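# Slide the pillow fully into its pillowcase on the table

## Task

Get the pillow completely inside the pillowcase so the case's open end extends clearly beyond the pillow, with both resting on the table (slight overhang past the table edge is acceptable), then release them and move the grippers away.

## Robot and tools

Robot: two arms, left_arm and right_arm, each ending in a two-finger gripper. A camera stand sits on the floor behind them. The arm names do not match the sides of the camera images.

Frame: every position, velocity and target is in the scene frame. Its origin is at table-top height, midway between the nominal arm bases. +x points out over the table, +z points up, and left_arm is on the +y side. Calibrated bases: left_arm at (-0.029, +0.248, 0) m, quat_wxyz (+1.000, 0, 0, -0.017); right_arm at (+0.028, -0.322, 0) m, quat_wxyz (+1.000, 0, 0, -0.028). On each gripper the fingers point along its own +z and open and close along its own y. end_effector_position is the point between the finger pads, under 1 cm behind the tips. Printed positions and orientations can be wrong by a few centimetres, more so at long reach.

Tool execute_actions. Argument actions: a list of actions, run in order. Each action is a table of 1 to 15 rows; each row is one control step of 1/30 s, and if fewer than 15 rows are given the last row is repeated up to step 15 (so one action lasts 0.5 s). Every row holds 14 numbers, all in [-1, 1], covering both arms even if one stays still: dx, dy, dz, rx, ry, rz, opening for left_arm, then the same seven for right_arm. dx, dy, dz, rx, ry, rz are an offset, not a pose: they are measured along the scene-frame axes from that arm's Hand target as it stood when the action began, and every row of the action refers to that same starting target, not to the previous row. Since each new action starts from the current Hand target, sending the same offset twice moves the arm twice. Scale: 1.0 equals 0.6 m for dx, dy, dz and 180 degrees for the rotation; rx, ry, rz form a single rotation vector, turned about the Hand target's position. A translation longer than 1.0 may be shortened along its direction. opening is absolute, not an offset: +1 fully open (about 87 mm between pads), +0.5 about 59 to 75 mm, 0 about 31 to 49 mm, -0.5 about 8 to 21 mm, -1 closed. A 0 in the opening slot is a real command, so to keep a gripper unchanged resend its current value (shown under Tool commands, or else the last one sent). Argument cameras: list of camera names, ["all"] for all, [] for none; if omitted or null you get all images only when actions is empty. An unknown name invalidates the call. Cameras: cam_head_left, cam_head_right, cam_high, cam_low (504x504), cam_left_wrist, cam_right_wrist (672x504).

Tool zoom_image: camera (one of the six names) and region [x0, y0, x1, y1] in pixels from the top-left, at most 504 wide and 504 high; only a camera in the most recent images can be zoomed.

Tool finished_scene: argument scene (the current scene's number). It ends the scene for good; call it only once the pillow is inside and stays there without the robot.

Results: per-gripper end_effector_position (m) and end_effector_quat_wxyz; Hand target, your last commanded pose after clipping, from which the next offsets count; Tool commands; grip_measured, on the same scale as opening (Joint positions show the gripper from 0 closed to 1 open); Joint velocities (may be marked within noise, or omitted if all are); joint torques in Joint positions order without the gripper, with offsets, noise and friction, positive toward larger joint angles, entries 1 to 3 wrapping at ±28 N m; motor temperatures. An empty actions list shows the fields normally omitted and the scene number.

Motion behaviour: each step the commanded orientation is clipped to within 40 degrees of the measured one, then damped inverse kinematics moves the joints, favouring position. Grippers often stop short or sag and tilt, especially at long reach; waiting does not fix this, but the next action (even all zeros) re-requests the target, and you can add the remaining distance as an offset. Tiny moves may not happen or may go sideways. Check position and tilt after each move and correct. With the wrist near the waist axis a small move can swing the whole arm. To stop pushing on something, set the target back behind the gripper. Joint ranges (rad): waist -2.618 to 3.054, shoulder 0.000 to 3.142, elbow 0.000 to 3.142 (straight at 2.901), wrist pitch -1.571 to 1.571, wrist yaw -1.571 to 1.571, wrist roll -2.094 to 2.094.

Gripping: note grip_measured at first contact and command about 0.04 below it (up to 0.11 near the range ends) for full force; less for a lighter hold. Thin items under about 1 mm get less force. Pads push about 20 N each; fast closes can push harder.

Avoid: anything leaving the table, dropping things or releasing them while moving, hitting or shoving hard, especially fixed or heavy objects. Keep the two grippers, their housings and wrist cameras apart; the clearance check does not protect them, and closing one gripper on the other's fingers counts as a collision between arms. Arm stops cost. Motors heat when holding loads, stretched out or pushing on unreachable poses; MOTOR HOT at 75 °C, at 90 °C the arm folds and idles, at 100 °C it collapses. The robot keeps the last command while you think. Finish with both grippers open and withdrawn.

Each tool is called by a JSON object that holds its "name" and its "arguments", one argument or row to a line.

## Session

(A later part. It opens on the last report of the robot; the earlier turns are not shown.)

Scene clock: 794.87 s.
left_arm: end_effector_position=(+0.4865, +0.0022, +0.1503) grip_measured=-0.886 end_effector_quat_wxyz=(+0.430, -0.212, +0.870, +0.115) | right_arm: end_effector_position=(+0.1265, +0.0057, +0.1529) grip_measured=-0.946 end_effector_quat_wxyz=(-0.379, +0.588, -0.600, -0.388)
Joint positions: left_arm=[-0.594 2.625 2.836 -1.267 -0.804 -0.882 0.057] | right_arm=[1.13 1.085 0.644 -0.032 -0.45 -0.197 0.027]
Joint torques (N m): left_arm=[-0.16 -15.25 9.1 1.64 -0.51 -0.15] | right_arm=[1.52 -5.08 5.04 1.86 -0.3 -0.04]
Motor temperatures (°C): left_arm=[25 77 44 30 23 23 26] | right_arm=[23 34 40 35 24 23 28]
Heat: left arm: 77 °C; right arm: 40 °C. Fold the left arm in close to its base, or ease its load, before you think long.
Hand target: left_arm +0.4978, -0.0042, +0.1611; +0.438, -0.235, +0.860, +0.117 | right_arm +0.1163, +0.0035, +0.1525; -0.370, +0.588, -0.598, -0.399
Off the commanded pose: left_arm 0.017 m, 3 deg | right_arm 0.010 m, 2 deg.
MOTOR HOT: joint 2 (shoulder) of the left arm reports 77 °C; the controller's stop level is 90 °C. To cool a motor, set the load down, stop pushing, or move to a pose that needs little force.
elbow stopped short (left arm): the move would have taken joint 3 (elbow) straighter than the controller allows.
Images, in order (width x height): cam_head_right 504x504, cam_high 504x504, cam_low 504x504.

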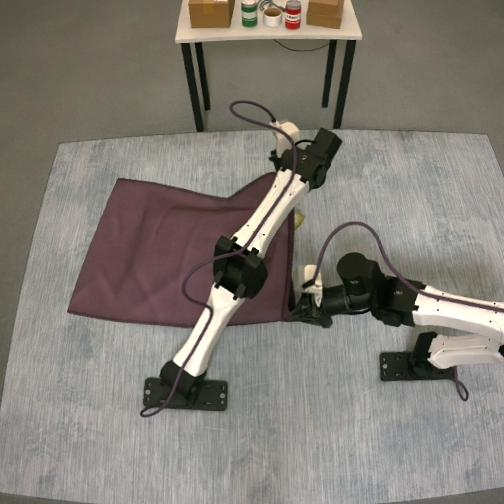

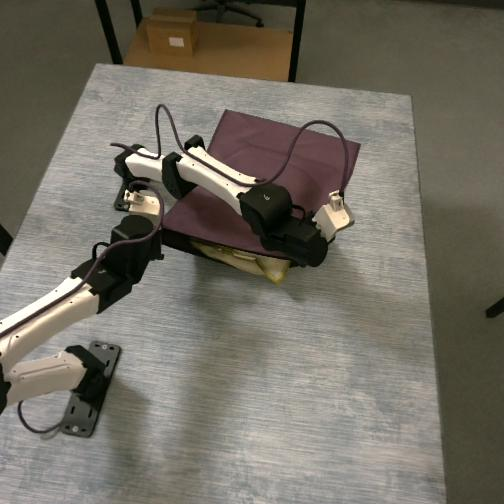

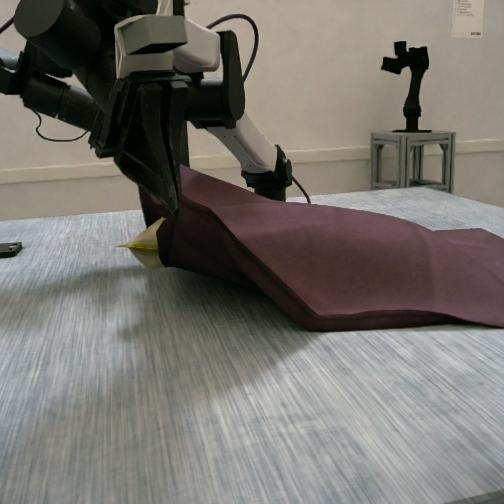

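{"name": "execute_actions", "arguments": {
  "actions": [
    [[-0.01,0.02,-0.05,-0.016,0.028,0,-1,0.02,0.02,-0.05,0,0,0,-1]],
    [[-0.01,0.02,-0.05,-0.016,0.028,0,-1,0.02,0.02,-0.05,0,0,0,-1]],
    [[0,0.02,-0.05,-0.016,0.028,0,-1,0.01,0.02,-0.05,0,0,0,-1]],
    [[0,0.02,-0.05,-0.016,0.028,0,-1,0,0.02,-0.05,0,0,0,-1]],
    [[0,0,-0.03,-0.016,0.028,0,-1,0,0,-0.02,0,0,0,-1]],
    [[0,0,0,0,0,0,-0.5,0,0,0,0,0,0,-1]],
    [[0,0,0.0,0,0,0,0.3,0,0,0,0,0,0,-1]],
    [[0,0,0.1,0,0,0,0.6,0,0,0,0,0,0,-1]],
    [[-0.06,0.02,0.12,0,0,0,0.6,0,0,0,0,0,0,-1]],
    [[-0.12,0.02,0.06,0,0,0,0.6,0,0,0,0,0,0,-1]],
    [[-0.12,0.02,0,0,0,0,0.6,0,0,0,0,0,0,-1]],
    [[-0.1,0.02,0,0,0,0,0.6,0,0,0,0,0,0,-1]]
  ],
  "cameras": ["all"]
}}

Scene clock: 840.50 s.
left_arm: end_effector_position=(+0.2452, +0.0916, +0.1879) grip_measured=+0.600 end_effector_quat_wxyz=(+0.195, -0.254, +0.945, +0.063) | right_arm: end_effector_position=(+0.1517, +0.0536, +0.0272) grip_measured=-0.946 end_effector_quat_wxyz=(-0.378, +0.588, -0.594, -0.399)
Joint positions: left_arm=[-0.582 1.675 1.684 -1.418 -0.382 -1.11 0.8] | right_arm=[1.118 1.701 0.495 0.742 -0.483 -0.196 0.027]
Joint torques (N m): left_arm=[-0.21 -9.96 5.44 0.76 -0.22 -0.13] | right_arm=[1.13 -5.27 3.33 2.02 -0.08 -0.13]
Motor temperatures (°C): left_arm=[25 75 44 31 23 23 26] | right_arm=[23 32 40 36 24 23 28]
Heat: left arm: 75 °C; right arm: 40 °C. Fold the left arm in close to its base, or ease its load, before you think long.
Hand target: left_arm +0.2458, +0.0917, +0.1913; +0.207, -0.257, +0.942, +0.057 | right_arm +0.1462, +0.0514, +0.0204; -0.370, +0.589, -0.598, -0.399
Off the commanded pose: left_arm 0.004 m, 2 deg | right_arm 0.009 m, 1 deg.
MOTOR HOT: still on. Joint 2 (shoulder) of the left arm reports 75 °C.
elbow stopped short (left arm): the move would have taken joint 3 (elbow) straighter than the controller allows.

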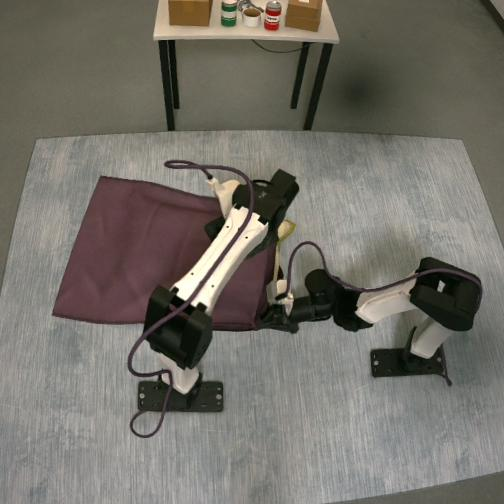

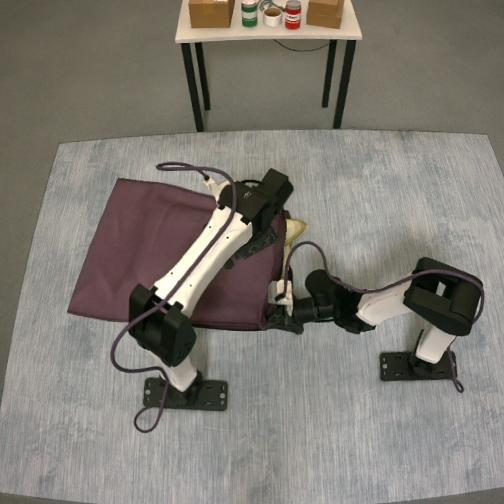

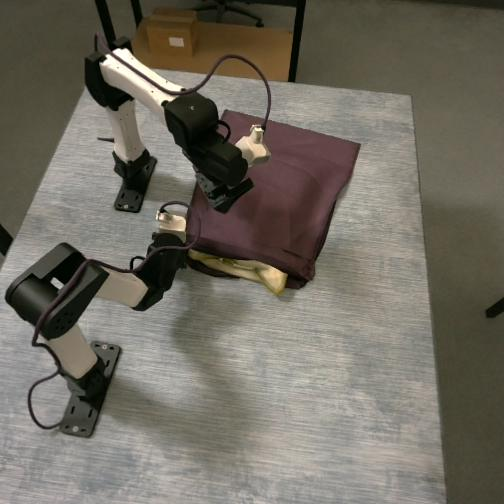

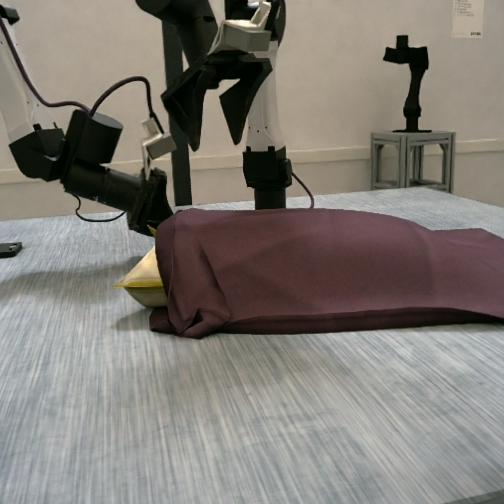

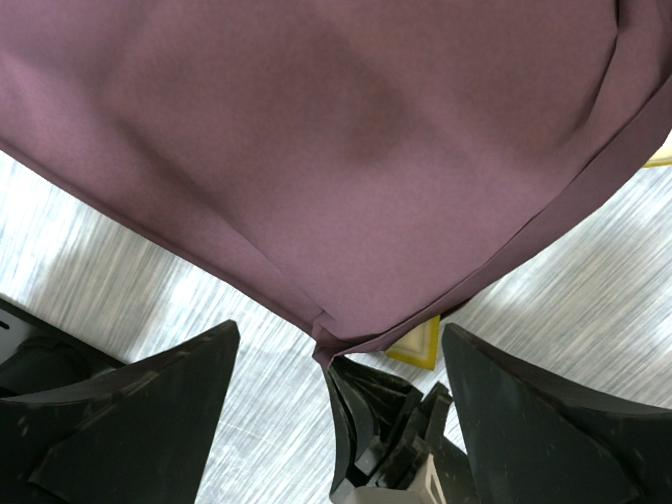

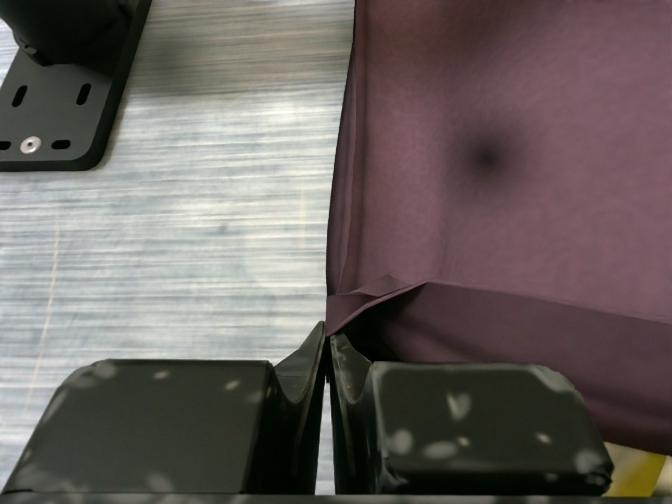

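{"name": "execute_actions", "arguments": {
  "actions": [
    [[0,0,0.02,0,0,0,0.6,0,0,0,0,0,0,0.2]],
    [[0,0,0.02,0.008,0.03,-0.099,0.8,0,-0.09,0.01,0,0,0,0.2]],
    [[0,0,0,0.008,0.03,-0.099,1,0.08,-0.11,0.03,0,0,0,0.3]],
    [[-0.03,-0.006,-0.03,0.008,0.03,-0.099,1,0.17,-0.04,0,0,0,0,0.9]],
    [[-0.05,-0.01,-0.06,0.008,0.03,-0.099,1,0.17,0,0,0,0,0,0.9]],
    [[-0.05,-0.012,-0.07,0.006,0.028,-0.098,1,0,0,0,0,0,0,0.9]]
  ],
  "cameras": ["cam_left_wrist","cam_right_wrist","cam_high"]
}}

Scene clock: 868.17 s.
left_arm: end_effector_position=(+0.1685, +0.0760, +0.1148) grip_measured=+1.000 end_effector_quat_wxyz=(-0.012, +0.498, +0.867, +0.011) | right_arm: end_effector_position=(+0.3953, -0.0983, +0.0414) grip_measured=+0.900 end_effector_quat_wxyz=(-0.368, +0.584, -0.607, -0.393)
Joint positions: left_arm=[-0.735 1.71 1.422 -1.312 -0.015 0.273 1] | right_arm=[0.272 2.023 1.24 -0.379 -1.095 -1.063 0.95]
Joint torques (N m): left_arm=[0.42 -11.48 5.34 0.42 0.18 -0.04] | right_arm=[0.87 -8.68 7.08 0.78 -0.72 -0.32]
Motor temperatures (°C): left_arm=[25 63 43 30 23 23 26] | right_arm=[23 31 39 36 24 23 28]
Heat: left arm: 63 °C; right arm: 39 °C.
Hand target: left_arm +0.1678, +0.0749, +0.1193; +0.003, +0.500, +0.866, +0.000 | right_arm +0.3982, -0.0926, +0.0444; -0.370, +0.588, -0.598, -0.399
Off the commanded pose: left_arm 0.005 m, 2 deg | right_arm 0.007 m, 1 deg.
MOTOR HOT: cleared for the motors of the left arm.
Images, in order (width x height): cam_high 504x504, cam_left_wrist 672x504, cam_right_wrist 672x504.

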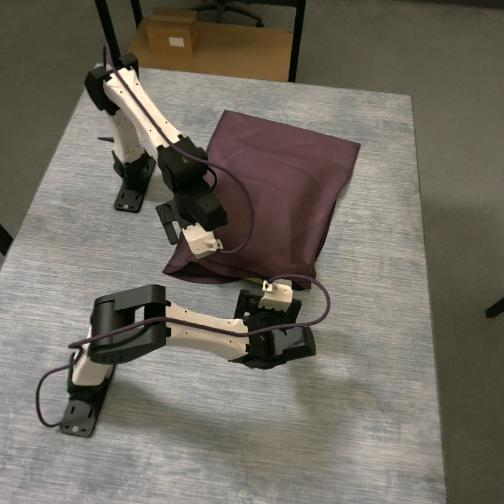

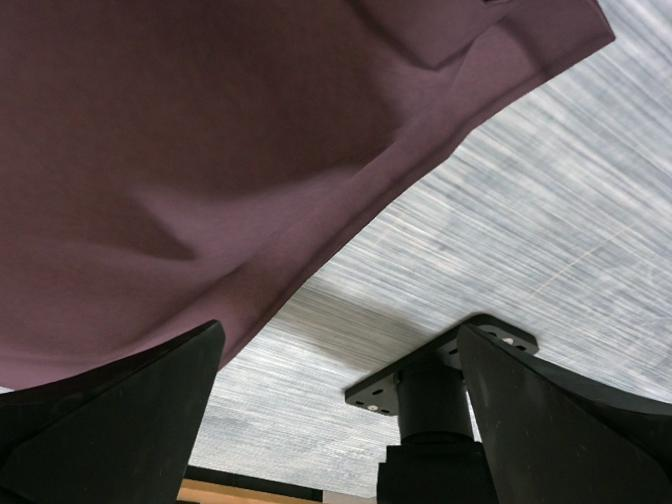

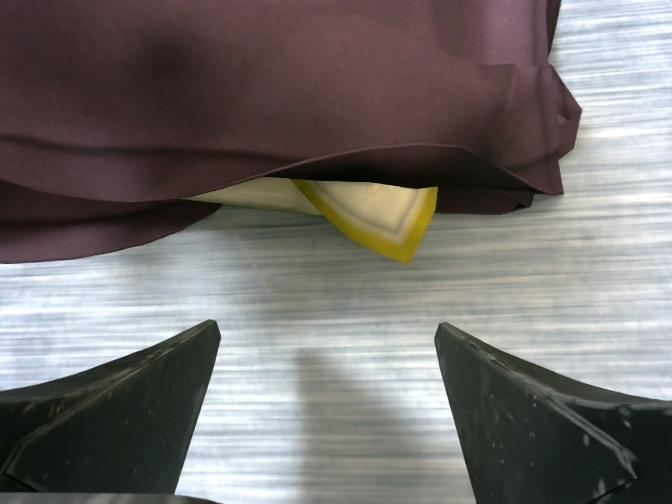

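{"name": "execute_actions", "arguments": {
  "actions": [
    [[-0.023,-0.06,-0.03,0,0,0,0.8,0.02,0,0,0,0,0,0.5]],
    [[-0.023,-0.06,-0.05,0,0,0,0.5,0.02,0,0,0,0,0,0.3]],
    [[-0.0,-0.05,-0.04,0,0,0,0.5,0,0,0,0,0,0,0.3]]
  ],
  "cameras": ["cam_left_wrist","cam_right_wrist"]
}}

Scene clock: 882.70 s.
left_arm: end_effector_position=(+0.1352, -0.0171, +0.0454) grip_measured=+0.500 end_effector_quat_wxyz=(-0.011, +0.503, +0.864, +0.009) | right_arm: end_effector_position=(+0.4165, -0.0933, +0.0419) grip_measured=+0.300 end_effector_quat_wxyz=(-0.365, +0.588, -0.603, -0.396)
Joint positions: left_arm=[-0.989 1.945 1.442 -1.095 -0.006 0.03 0.75] | right_arm=[0.272 2.104 1.374 -0.457 -1.1 -1.092 0.65]
Joint torques (N m): left_arm=[0.21 -9.88 8.31 0.43 0.1 -0.1] | right_arm=[-0.35 -9.43 7.17 0.74 -0.72 -0.33]
Motor temperatures (°C): left_arm=[25 63 42 29 23 23 25] | right_arm=[23 32 39 34 24 23 28]
Heat: left arm: 63 °C; right arm: 39 °C.
Hand target: left_arm +0.1402, -0.0271, +0.0473; +0.003, +0.500, +0.866, +0.001 | right_arm +0.4223, -0.0926, +0.0444; -0.370, +0.589, -0.598, -0.399
Off the commanded pose: left_arm 0.011 m, 2 deg | right_arm 0.006 m, 1 deg.

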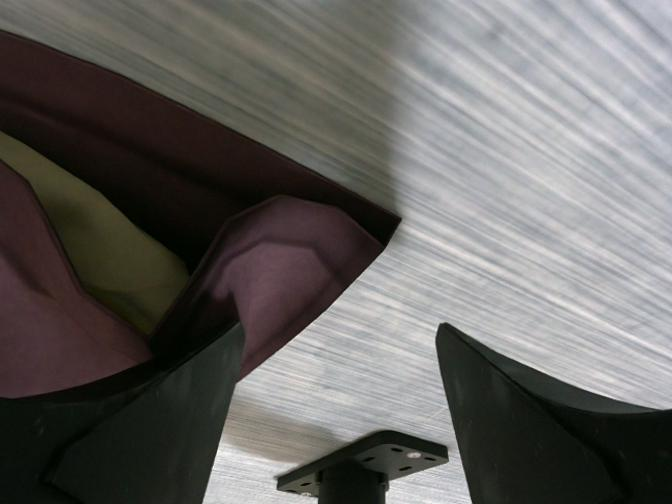

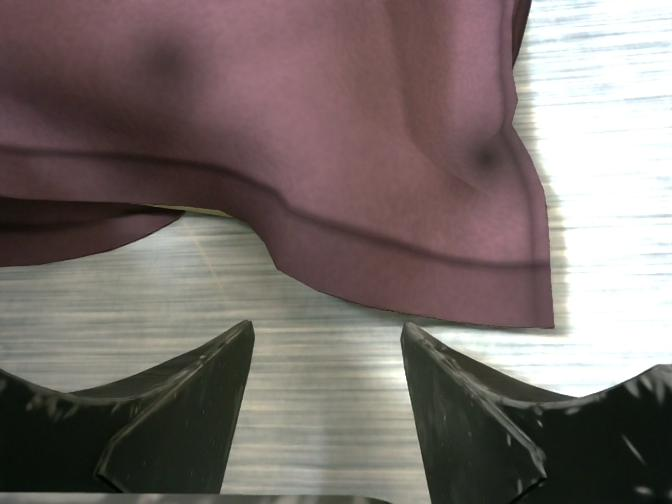

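{"name": "execute_actions", "arguments": {
  "actions": []
}}

{"name": "zoom_image", "arguments": {
  "camera": "cam_low",
  "region": [80, 180, 360, 380]
}}

Scene clock: 890.57 s.
left_arm: end_effector_position=(+0.1352, -0.0172, +0.0454) grip_measured=+0.500 end_effector_quat_wxyz=(-0.011, +0.503, +0.864, +0.009) | right_arm: end_effector_position=(+0.4165, -0.0933, +0.0419) grip_measured=+0.300 end_effector_quat_wxyz=(-0.365, +0.588, -0.603, -0.396)
Joint positions: left_arm=[-0.989 1.945 1.442 -1.095 -0.006 0.03 0.75] | right_arm=[0.272 2.104 1.374 -0.457 -1.1 -1.092 0.65]
Joint velocities: within noise
Joint torques (N m): left_arm=[0.13 -9.78 8.39 0.44 0.1 -0.11] | right_arm=[-0.34 -9.42 7.16 0.74 -0.73 -0.33]
Motor temperatures (°C): left_arm=[25 61 43 29 23 23 25] | right_arm=[23 33 40 34 24 23 28]
Heat: left arm: 61 °C; right arm: 40 °C.
Hand target: left_arm +0.1403, -0.0271, +0.0473; +0.003, +0.500, +0.866, +0.001 | right_arm +0.4223, -0.0926, +0.0444; -0.370, +0.589, -0.598, -0.399
Tool commands: left_gripper/opening=+0.5 right_gripper/opening=+0.3
Off the commanded pose: left_arm 0.011 m, 2 deg | right_arm 0.006 m, 1 deg.

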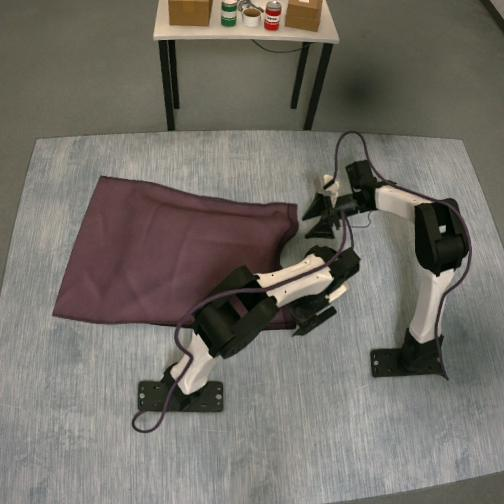

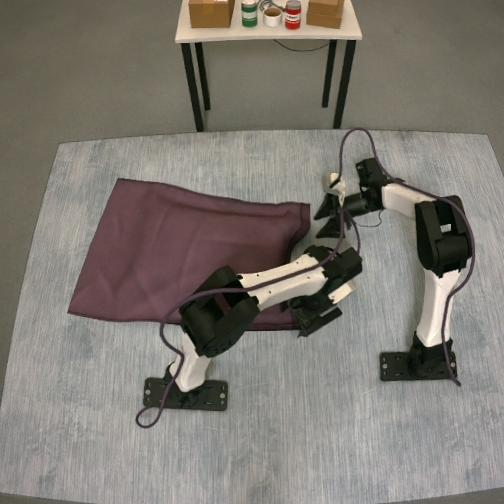

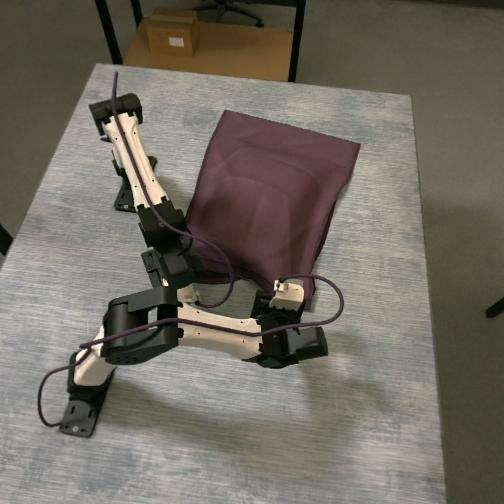

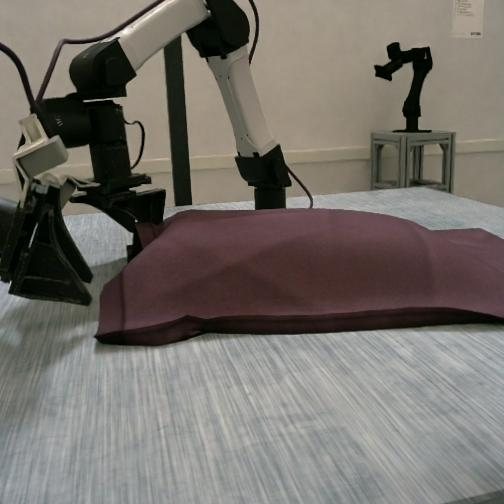

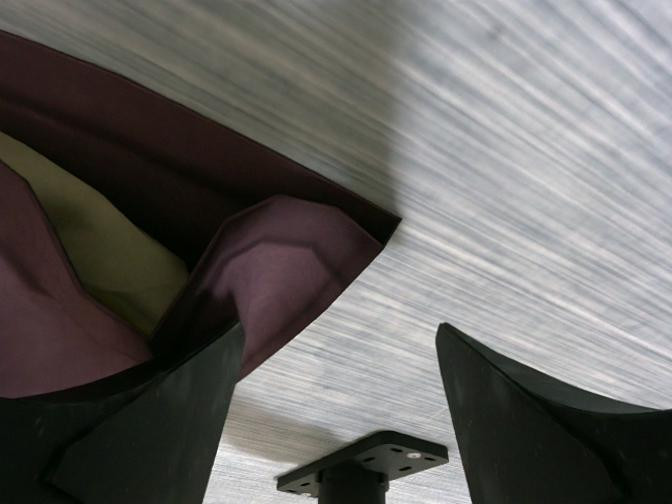

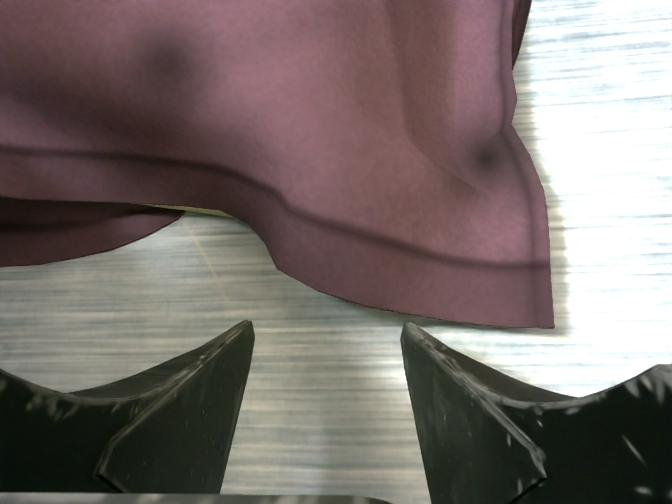

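Scaled by 1.800 from the camera's image (finer frame: 720x720).

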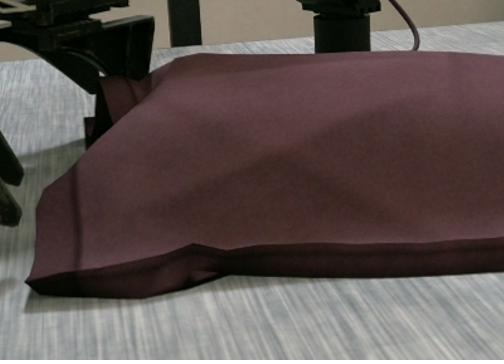

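{"name": "execute_actions", "arguments": {
  "actions": [
    [[0.02,-0.035,-0.03,0,0,0,0.5,-0.05,-0.03,0,0,0,0,0.9]],
    [[0,0,-0.035,0,0,0,0.5,-0.05,0,0,0,0,0,0.9]]
  ],
  "cameras": ["cam_left_wrist","cam_right_wrist"]
}}

Scene clock: 899.87 s.
left_arm: end_effector_position=(+0.1538, -0.0480, +0.0147) grip_measured=+0.500 end_effector_quat_wxyz=(+0.007, +0.501, +0.865, +0.000) | right_arm: end_effector_position=(+0.3652, -0.1142, +0.0352) grip_measured=+0.900 end_effector_quat_wxyz=(-0.361, +0.586, -0.606, -0.398)
Joint positions: left_arm=[-0.989 2.073 1.509 -0.995 -0.006 0.027 0.75] | right_arm=[0.244 1.953 1.118 -0.411 -1.11 -1.147 0.95]
Joint torques (N m): left_arm=[0.01 -10.36 5.45 0.51 0.07 -0.11] | right_arm=[0.85 -12.46 3.6 0.88 -0.7 -0.15]
Motor temperatures (°C): left_arm=[25 60 44 29 23 23 25] | right_arm=[23 33 41 34 24 23 28]
Heat: left arm: 60 °C; right arm: 41 °C.
Hand target: left_arm +0.1522, -0.0481, +0.0083; +0.002, +0.500, +0.866, +0.001 | right_arm +0.3622, -0.1106, +0.0444; -0.370, +0.589, -0.598, -0.399
Off the commanded pose: left_arm 0.007 m, 1 deg | right_arm 0.010 m, 1 deg.

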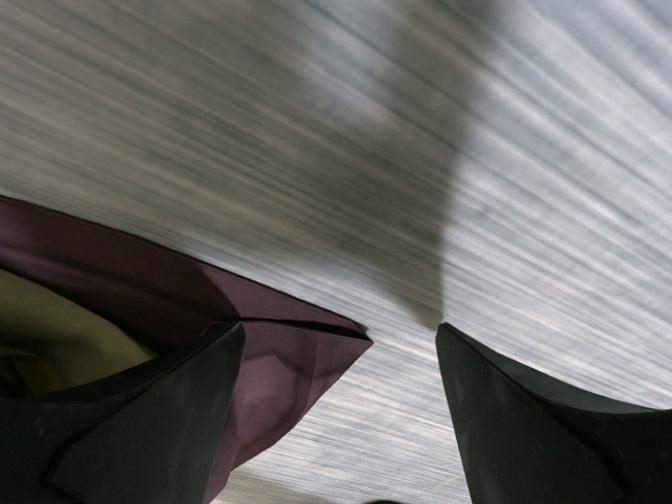

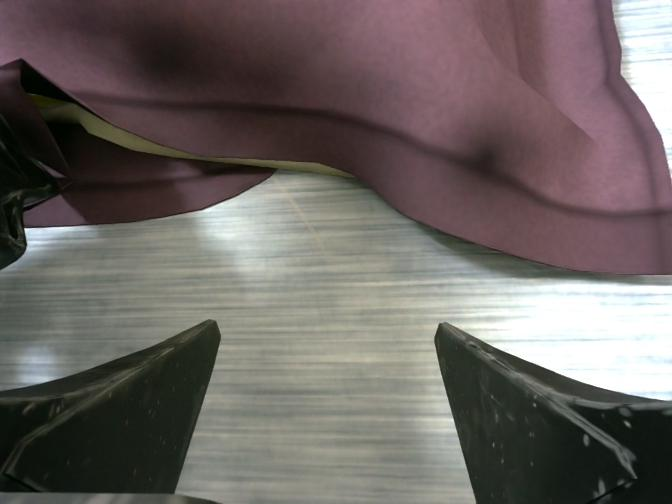

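{"name": "execute_actions", "arguments": {
  "actions": [
    [[-0.01,0.018,-0.008,0,0,0,0.5,-0.045,0,-0.005,0,0,0,0.9]],
    [[0,0,0,0,0,0,-0.3,0,0,0,0,0,0,0.9]],
    [[0,0,0,0,0,0,-1,0,0,0,0,0,0,0.9]],
    [[0,0,0.006,0,-0.06,0,-1,0,0,0,0,0,0,0.9]],
    [[0,0,0.006,0,-0.06,0,-1,0,0.03,0,0,0,0,0.9]],
    [[0,0,0,0,0,0,-1,0,0.05,0,0,0,0,0.9]],
    [[0,0,0,0,0,0,-1,0,0.05,0,0,0,0,0.9]],
    [[0,0,0,0,0,0,-1,0,0.05,0,0,0,0,0.9]],
    [[0,0,0,0,0,0,-1,0,0.04,0,0,0,0,0.9]]
  ],
  "cameras": ["cam_left_wrist","cam_right_wrist","cam_low"]
}}

Scene clock: 926.20 s.
left_arm: end_effector_position=(+0.1473, -0.0321, +0.0122) grip_measured=-0.937 end_effector_quat_wxyz=(+0.152, +0.497, +0.847, +0.108) | right_arm: end_effector_position=(+0.3234, +0.0136, +0.0372) grip_measured=+0.900 end_effector_quat_wxyz=(-0.354, +0.586, -0.603, -0.410)
Joint positions: left_arm=[-1.149 1.919 1.244 -0.779 -0.357 -0.101 0.031] | right_arm=[0.616 1.941 1.008 0.176 -0.925 -0.559 0.95]
Joint torques (N m): left_arm=[-0.2 -11.45 4.23 1.04 -0.06 -0.19] | right_arm=[0.85 -8.06 7.25 1.73 -0.11 -0.24]
Motor temperatures (°C): left_arm=[25 58 42 29 23 23 25] | right_arm=[23 35 39 33 24 23 28]
Heat: left arm: 58 °C; right arm: 39 °C.
Hand target: left_arm +0.1462, -0.0373, +0.0107; +0.165, +0.491, +0.850, +0.094 | right_arm +0.3353, +0.0214, +0.0414; -0.370, +0.588, -0.598, -0.399
Off the commanded pose: left_arm 0.006 m, 2 deg | right_arm 0.015 m, 2 deg.
Images, in order (width x height): cam_low 504x504, cam_left_wrist 672x504, cam_right_wrist 672x504.

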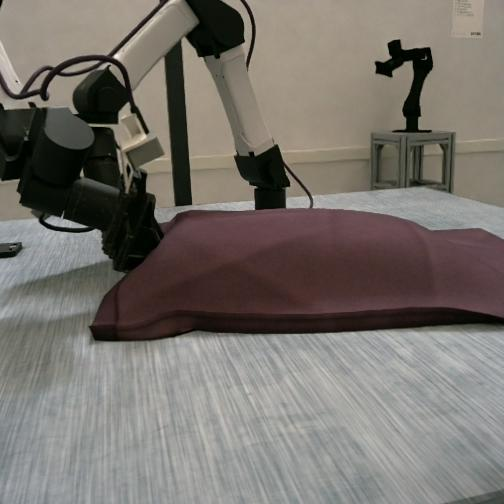

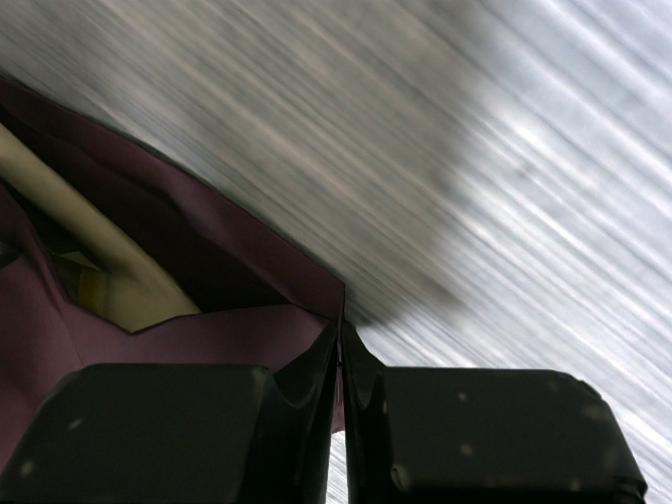

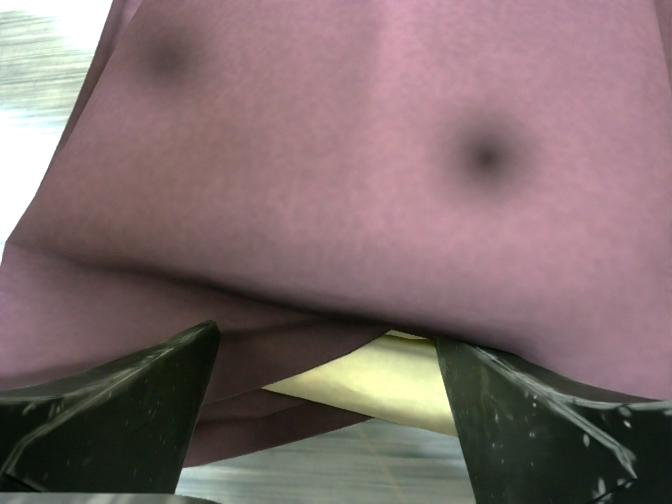

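{"name": "execute_actions", "arguments": {
  "actions": [
    [[0,0,0,0,0,0,-1,0,-0.1,0,0,0,0,0.9]],
    [[0,0,0,0,0,0,-1,0.04,-0.06,-0.01,0,0,0,0.4]],
    [[0,0,0,0,0,0,-1,0.025,0,0,0,0,0,0.4]],
    [[0,0,0,0,0,0,-1,0,0.04,0,0,0,0,0.4]]
  ],
  "cameras": ["cam_left_wrist","cam_right_wrist"]
}}

Scene clock: 936.93 s.
left_arm: end_effector_position=(+0.1473, -0.0321, +0.0122) grip_measured=-0.937 end_effector_quat_wxyz=(+0.152, +0.497, +0.847, +0.108) | right_arm: end_effector_position=(+0.3641, -0.0534, +0.0347) grip_measured=+0.400 end_effector_quat_wxyz=(-0.362, +0.586, -0.598, -0.409)
Joint positions: left_arm=[-1.149 1.919 1.244 -0.779 -0.357 -0.101 0.031] | right_arm=[0.401 1.981 1.102 -0.109 -1.067 -0.855 0.7]
Joint torques (N m): left_arm=[-0.21 -11.49 4.21 1.01 -0.09 -0.2] | right_arm=[0.32 -8.36 6.74 1.31 -0.31 -0.12]
Motor temperatures (°C): left_arm=[25 61 41 29 23 23 26] | right_arm=[23 35 40 34 24 23 28]
Heat: left arm: 61 °C; right arm: 40 °C.
Hand target: left_arm +0.1462, -0.0373, +0.0107; +0.165, +0.491, +0.850, +0.094 | right_arm +0.3742, -0.0505, +0.0354; -0.370, +0.589, -0.598, -0.399
Off the commanded pose: left_arm 0.006 m, 2 deg | right_arm 0.011 m, 1 deg.

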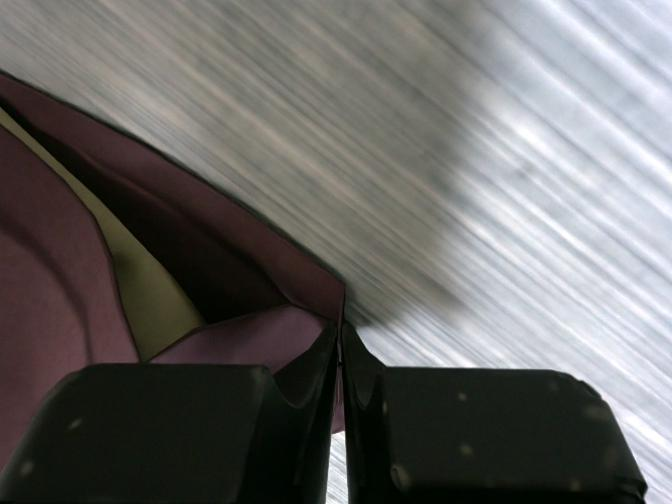

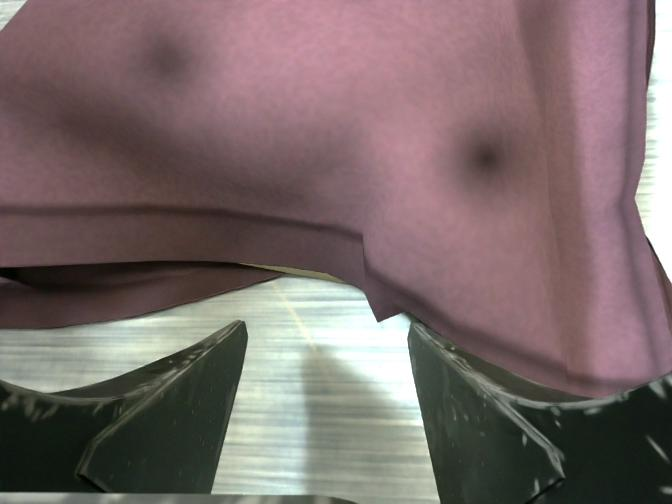

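{"name": "execute_actions", "arguments": {
  "actions": [
    [[0,0,0,0,0,0,-1,-0.017,-0.01,-0.008,0,0,0,-0.5]],
    [[0,0,0,0,0,0,-1,0,0.05,0,0,0,0,-0.5]],
    [[0,0,0,0,0,0,-1,0,0.05,0,0,0,0,-0.5]],
    [[0,0,0,0,0,0,-1,0,0.04,0,0,0,0,-0.3]]
  ],
  "cameras": ["cam_left_wrist","cam_right_wrist"]
}}

Scene clock: 950.10 s.
left_arm: end_effector_position=(+0.1473, -0.0321, +0.0122) grip_measured=-0.937 end_effector_quat_wxyz=(+0.152, +0.497, +0.847, +0.108) | right_arm: end_effector_position=(+0.3533, +0.0195, +0.0275) grip_measured=-0.300 end_effector_quat_wxyz=(-0.356, +0.585, -0.603, -0.409)
Joint positions: left_arm=[-1.149 1.919 1.244 -0.779 -0.357 -0.101 0.031] | right_arm=[0.588 2.051 1.134 0.14 -0.943 -0.588 0.35]
Joint torques (N m): left_arm=[-0.1 -11.44 4.29 1.03 -0.07 -0.2] | right_arm=[0.75 -8.96 7.24 1.71 -0.12 -0.18]
Motor temperatures (°C): left_arm=[25 62 40 29 23 23 26] | right_arm=[23 35 40 34 24 23 28]
Heat: left arm: 62 °C; right arm: 40 °C.
Hand target: left_arm +0.1462, -0.0373, +0.0107; +0.165, +0.491, +0.850, +0.094 | right_arm +0.3640, +0.0275, +0.0307; -0.370, +0.589, -0.598, -0.399
Off the commanded pose: left_arm 0.006 m, 2 deg | right_arm 0.014 m, 2 deg.

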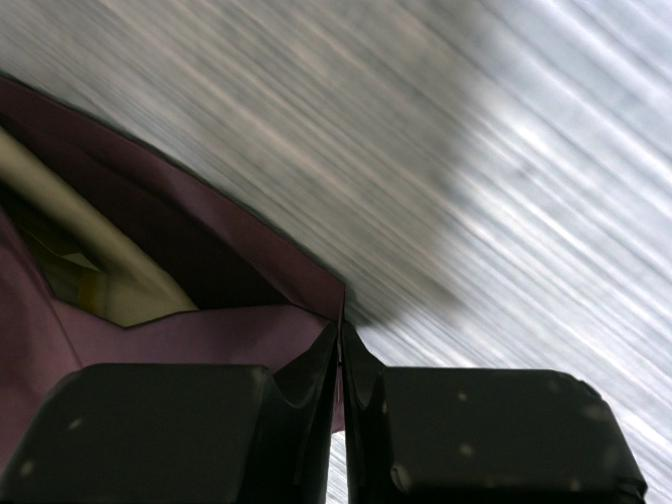

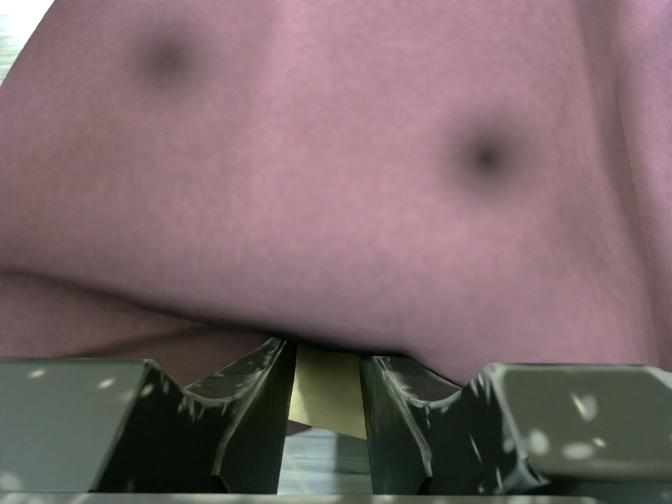

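{"name": "execute_actions", "arguments": {
  "actions": [
    [[0,0,0,0,0,0,-1,0,0,0.005,0,0,0,0.3]],
    [[0,0,0,0,0,0,-1,0,0.03,0.005,0,0,0,0.7]],
    [[0,0,0,0,0,0,-1,-0.01,0.04,0,0,0,0,0.7]],
    [[0,0,0,0,0,0,-1,-0.01,0.04,0,0,0,0,0.7]],
    [[0,0,0,0,0,0,-1,0,0.04,0,0,0,0,0.7]],
    [[0,0,0,0,0,0,-1,0,0.04,0,0,0,0,0.7]]
  ],
  "cameras": ["cam_left_wrist","cam_right_wrist","cam_high","cam_low","cam_head_right"]
}}

Scene clock: 959.93 s.
left_arm: end_effector_position=(+0.1537, -0.0247, +0.0123) grip_measured=-0.937 end_effector_quat_wxyz=(+0.161, +0.494, +0.845, +0.130) | right_arm: end_effector_position=(+0.3375, +0.1277, +0.0300) grip_measured=+0.700 end_effector_quat_wxyz=(-0.341, +0.589, -0.605, -0.414)
Joint positions: left_arm=[-1.147 1.919 1.231 -0.777 -0.404 -0.101 0.031] | right_arm=[0.814 2.216 1.396 0.177 -0.783 -0.377 0.85]
Joint torques (N m): left_arm=[-0.39 -11.52 5.46 0.96 0.32 -0.18] | right_arm=[1.01 -10.35 8.51 2.04 0.2 -0.21]
Motor temperatures (°C): left_arm=[25 63 40 29 23 23 26] | right_arm=[23 36 40 34 24 23 28]
Heat: left arm: 63 °C; right arm: 40 °C.
Hand target: left_arm +0.1462, -0.0372, +0.0107; +0.165, +0.491, +0.850, +0.094 | right_arm +0.3521, +0.1414, +0.0366; -0.370, +0.588, -0.598, -0.399
Off the commanded pose: left_arm 0.015 m, 4 deg | right_arm 0.021 m, 4 deg.
Images, in order (width x height): cam_head_right 504x504, cam_high 504x504, cam_low 504x504, cam_left_wrist 672x504, cam_right_wrist 672x504.

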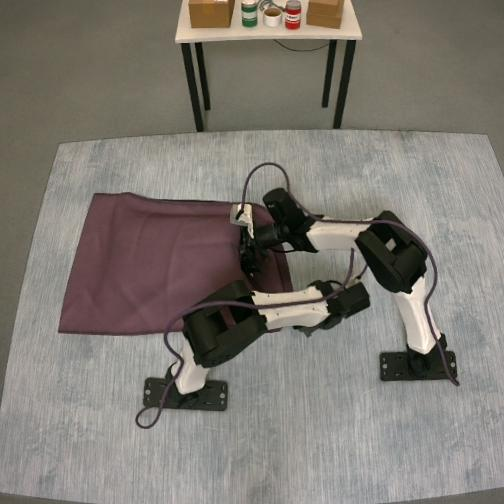

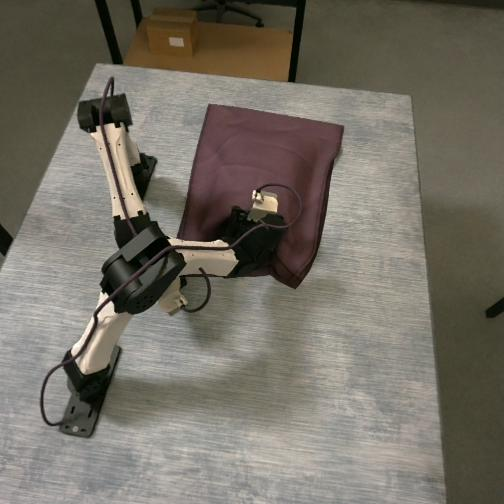

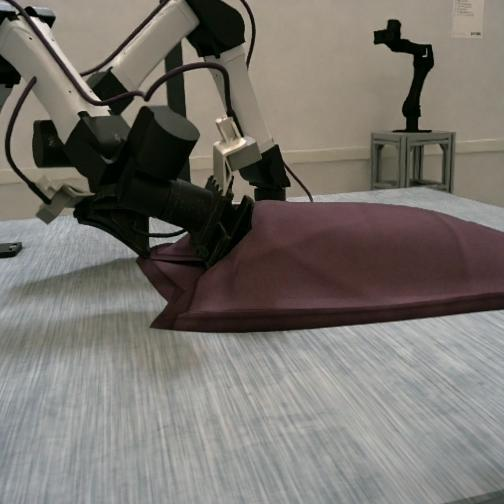

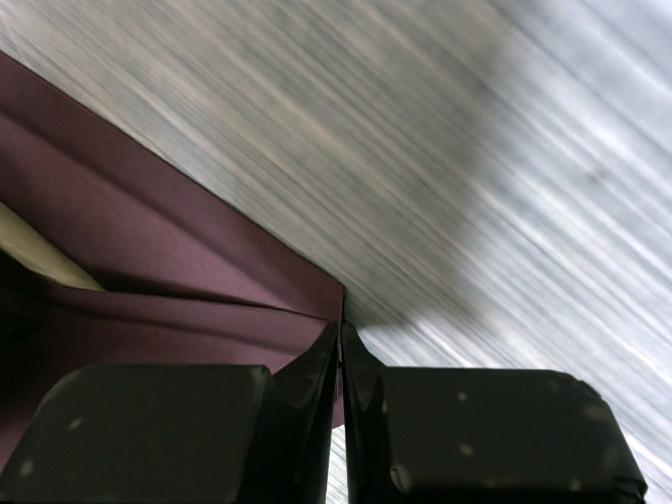

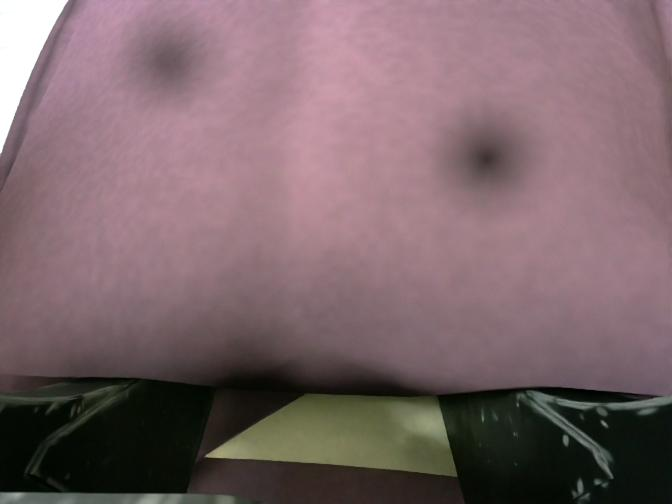

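{"name": "execute_actions", "arguments": {
  "actions": [
    [[0,0,0,0,0,0,-1,0,0.035,0,0,0,0,0.7]],
    [[0,0,0,0,0,0,-1,0,0.035,0,0,0,0,0.7]],
    [[0,0,0,0,0,0,-1,0,-0.06,0,0,0,0,0.5]],
    [[0,0,0,0,0,0,-1,0,-0.08,0,0,0,0,0.3]],
    [[0,0,0,0,0,0,-1,0,-0.1,0,0,0,0,0.2]],
    [[0,0,0,0,0,0,-1,0,-0.12,0.04,0,0,0,0.2]]
  ],
  "cameras": ["cam_left_wrist","cam_right_wrist","cam_high","cam_low","cam_head_right"]
}}

Scene clock: 972.60 s.
left_arm: end_effector_position=(+0.1529, -0.0176, +0.0115) grip_measured=-0.938 end_effector_quat_wxyz=(+0.151, +0.495, +0.845, +0.137) | right_arm: end_effector_position=(+0.3528, -0.0344, +0.0496) grip_measured=+0.200 end_effector_quat_wxyz=(-0.364, +0.582, -0.610, -0.397)
Joint positions: left_arm=[-1.14 1.919 1.226 -0.796 -0.404 -0.098 0.031] | right_arm=[0.47 1.908 1.058 -0.028 -0.993 -0.724 0.6]
Joint torques (N m): left_arm=[-0.94 -11.63 5.85 1.12 0.32 -0.21] | right_arm=[0.43 -11.6 5.46 1.24 -0.58 -0.34]
Motor temperatures (°C): left_arm=[25 63 40 29 23 23 26] | right_arm=[23 37 42 35 24 23 28]
Heat: left arm: 63 °C; right arm: 42 °C.
Hand target: left_arm +0.1462, -0.0372, +0.0107; +0.165, +0.491, +0.850, +0.094 | right_arm +0.3520, -0.0326, +0.0606; -0.370, +0.588, -0.598, -0.399
Off the commanded pose: left_arm 0.021 m, 5 deg | right_arm 0.011 m, 2 deg.
Images, in order (width x height): cam_head_right 504x504, cam_high 504x504, cam_low 504x504, cam_left_wrist 672x504, cam_right_wrist 672x504.

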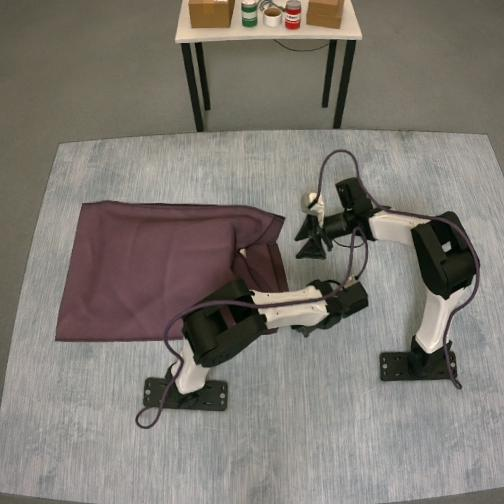

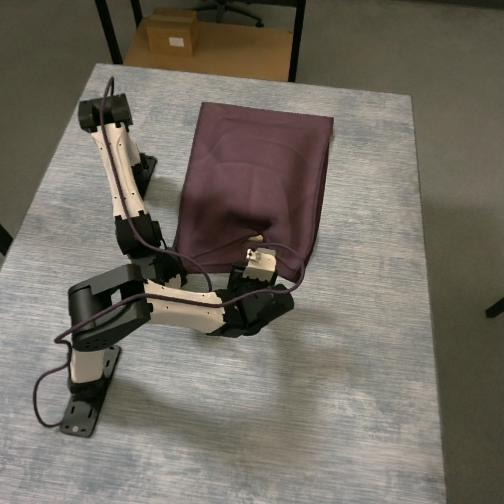

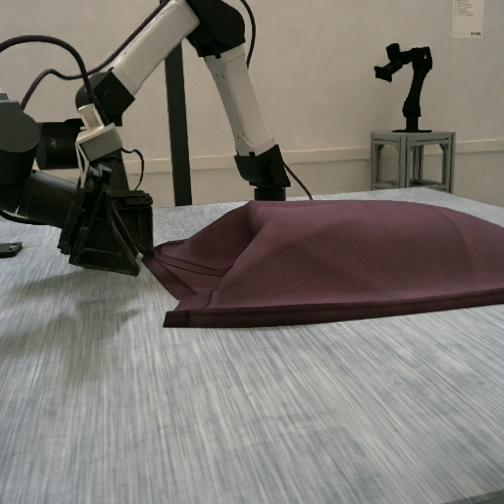

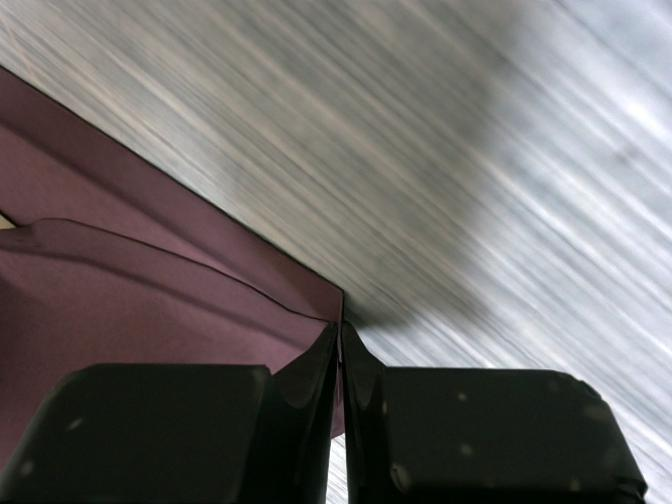

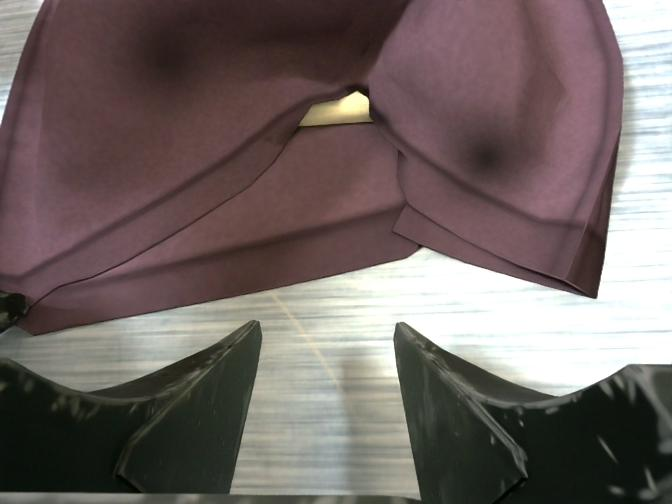

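{"name": "execute_actions", "arguments": {
  "actions": [
    [[0,0,0,0,0,0,-1,0.07,-0.06,0,0,0,0,0.3]],
    [[0,0,0,0,0,0,-1,0.07,0,-0.01,0,0,0,0.3]],
    [[0,0,0,0,0,0,-1,0.06,0,-0.01,0,0,0,0.3]]
  ],
  "cameras": ["cam_right_wrist","cam_low"]
}}

Scene clock: 987.30 s.
left_arm: end_effector_position=(+0.1529, -0.0176, +0.0115) grip_measured=-0.938 end_effector_quat_wxyz=(+0.151, +0.495, +0.845, +0.137) | right_arm: end_effector_position=(+0.4674, -0.0694, +0.0470) grip_measured=+0.300 end_effector_quat_wxyz=(-0.367, +0.587, -0.604, -0.395)
Joint positions: left_arm=[-1.14 1.919 1.226 -0.796 -0.404 -0.098 0.031] | right_arm=[0.299 2.276 1.673 -0.526 -1.089 -1.029 0.65]
Joint torques (N m): left_arm=[-0.96 -11.52 5.91 1.1 0.31 -0.22] | right_arm=[-0.23 -10.99 7.51 0.83 -0.7 -0.34]
Motor temperatures (°C): left_arm=[25 63 40 29 23 23 26] | right_arm=[23 37 42 34 24 23 28]
Heat: left arm: 63 °C; right arm: 42 °C.
Hand target: left_arm +0.1462, -0.0372, +0.0107; +0.165, +0.491, +0.850, +0.094 | right_arm +0.4720, -0.0685, +0.0486; -0.370, +0.589, -0.598, -0.399
Off the commanded pose: left_arm 0.021 m, 5 deg | right_arm 0.005 m, 1 deg.
Images, in order (width x height): cam_low 504x504, cam_right_wrist 672x504.

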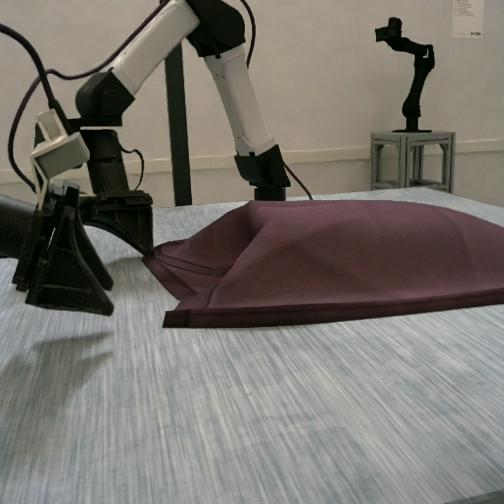

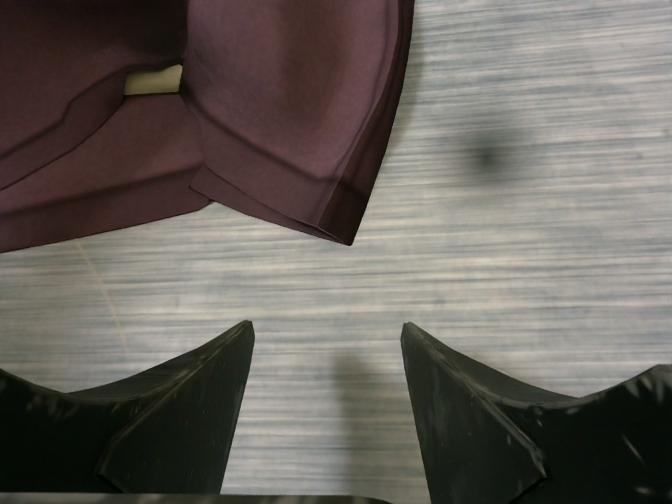

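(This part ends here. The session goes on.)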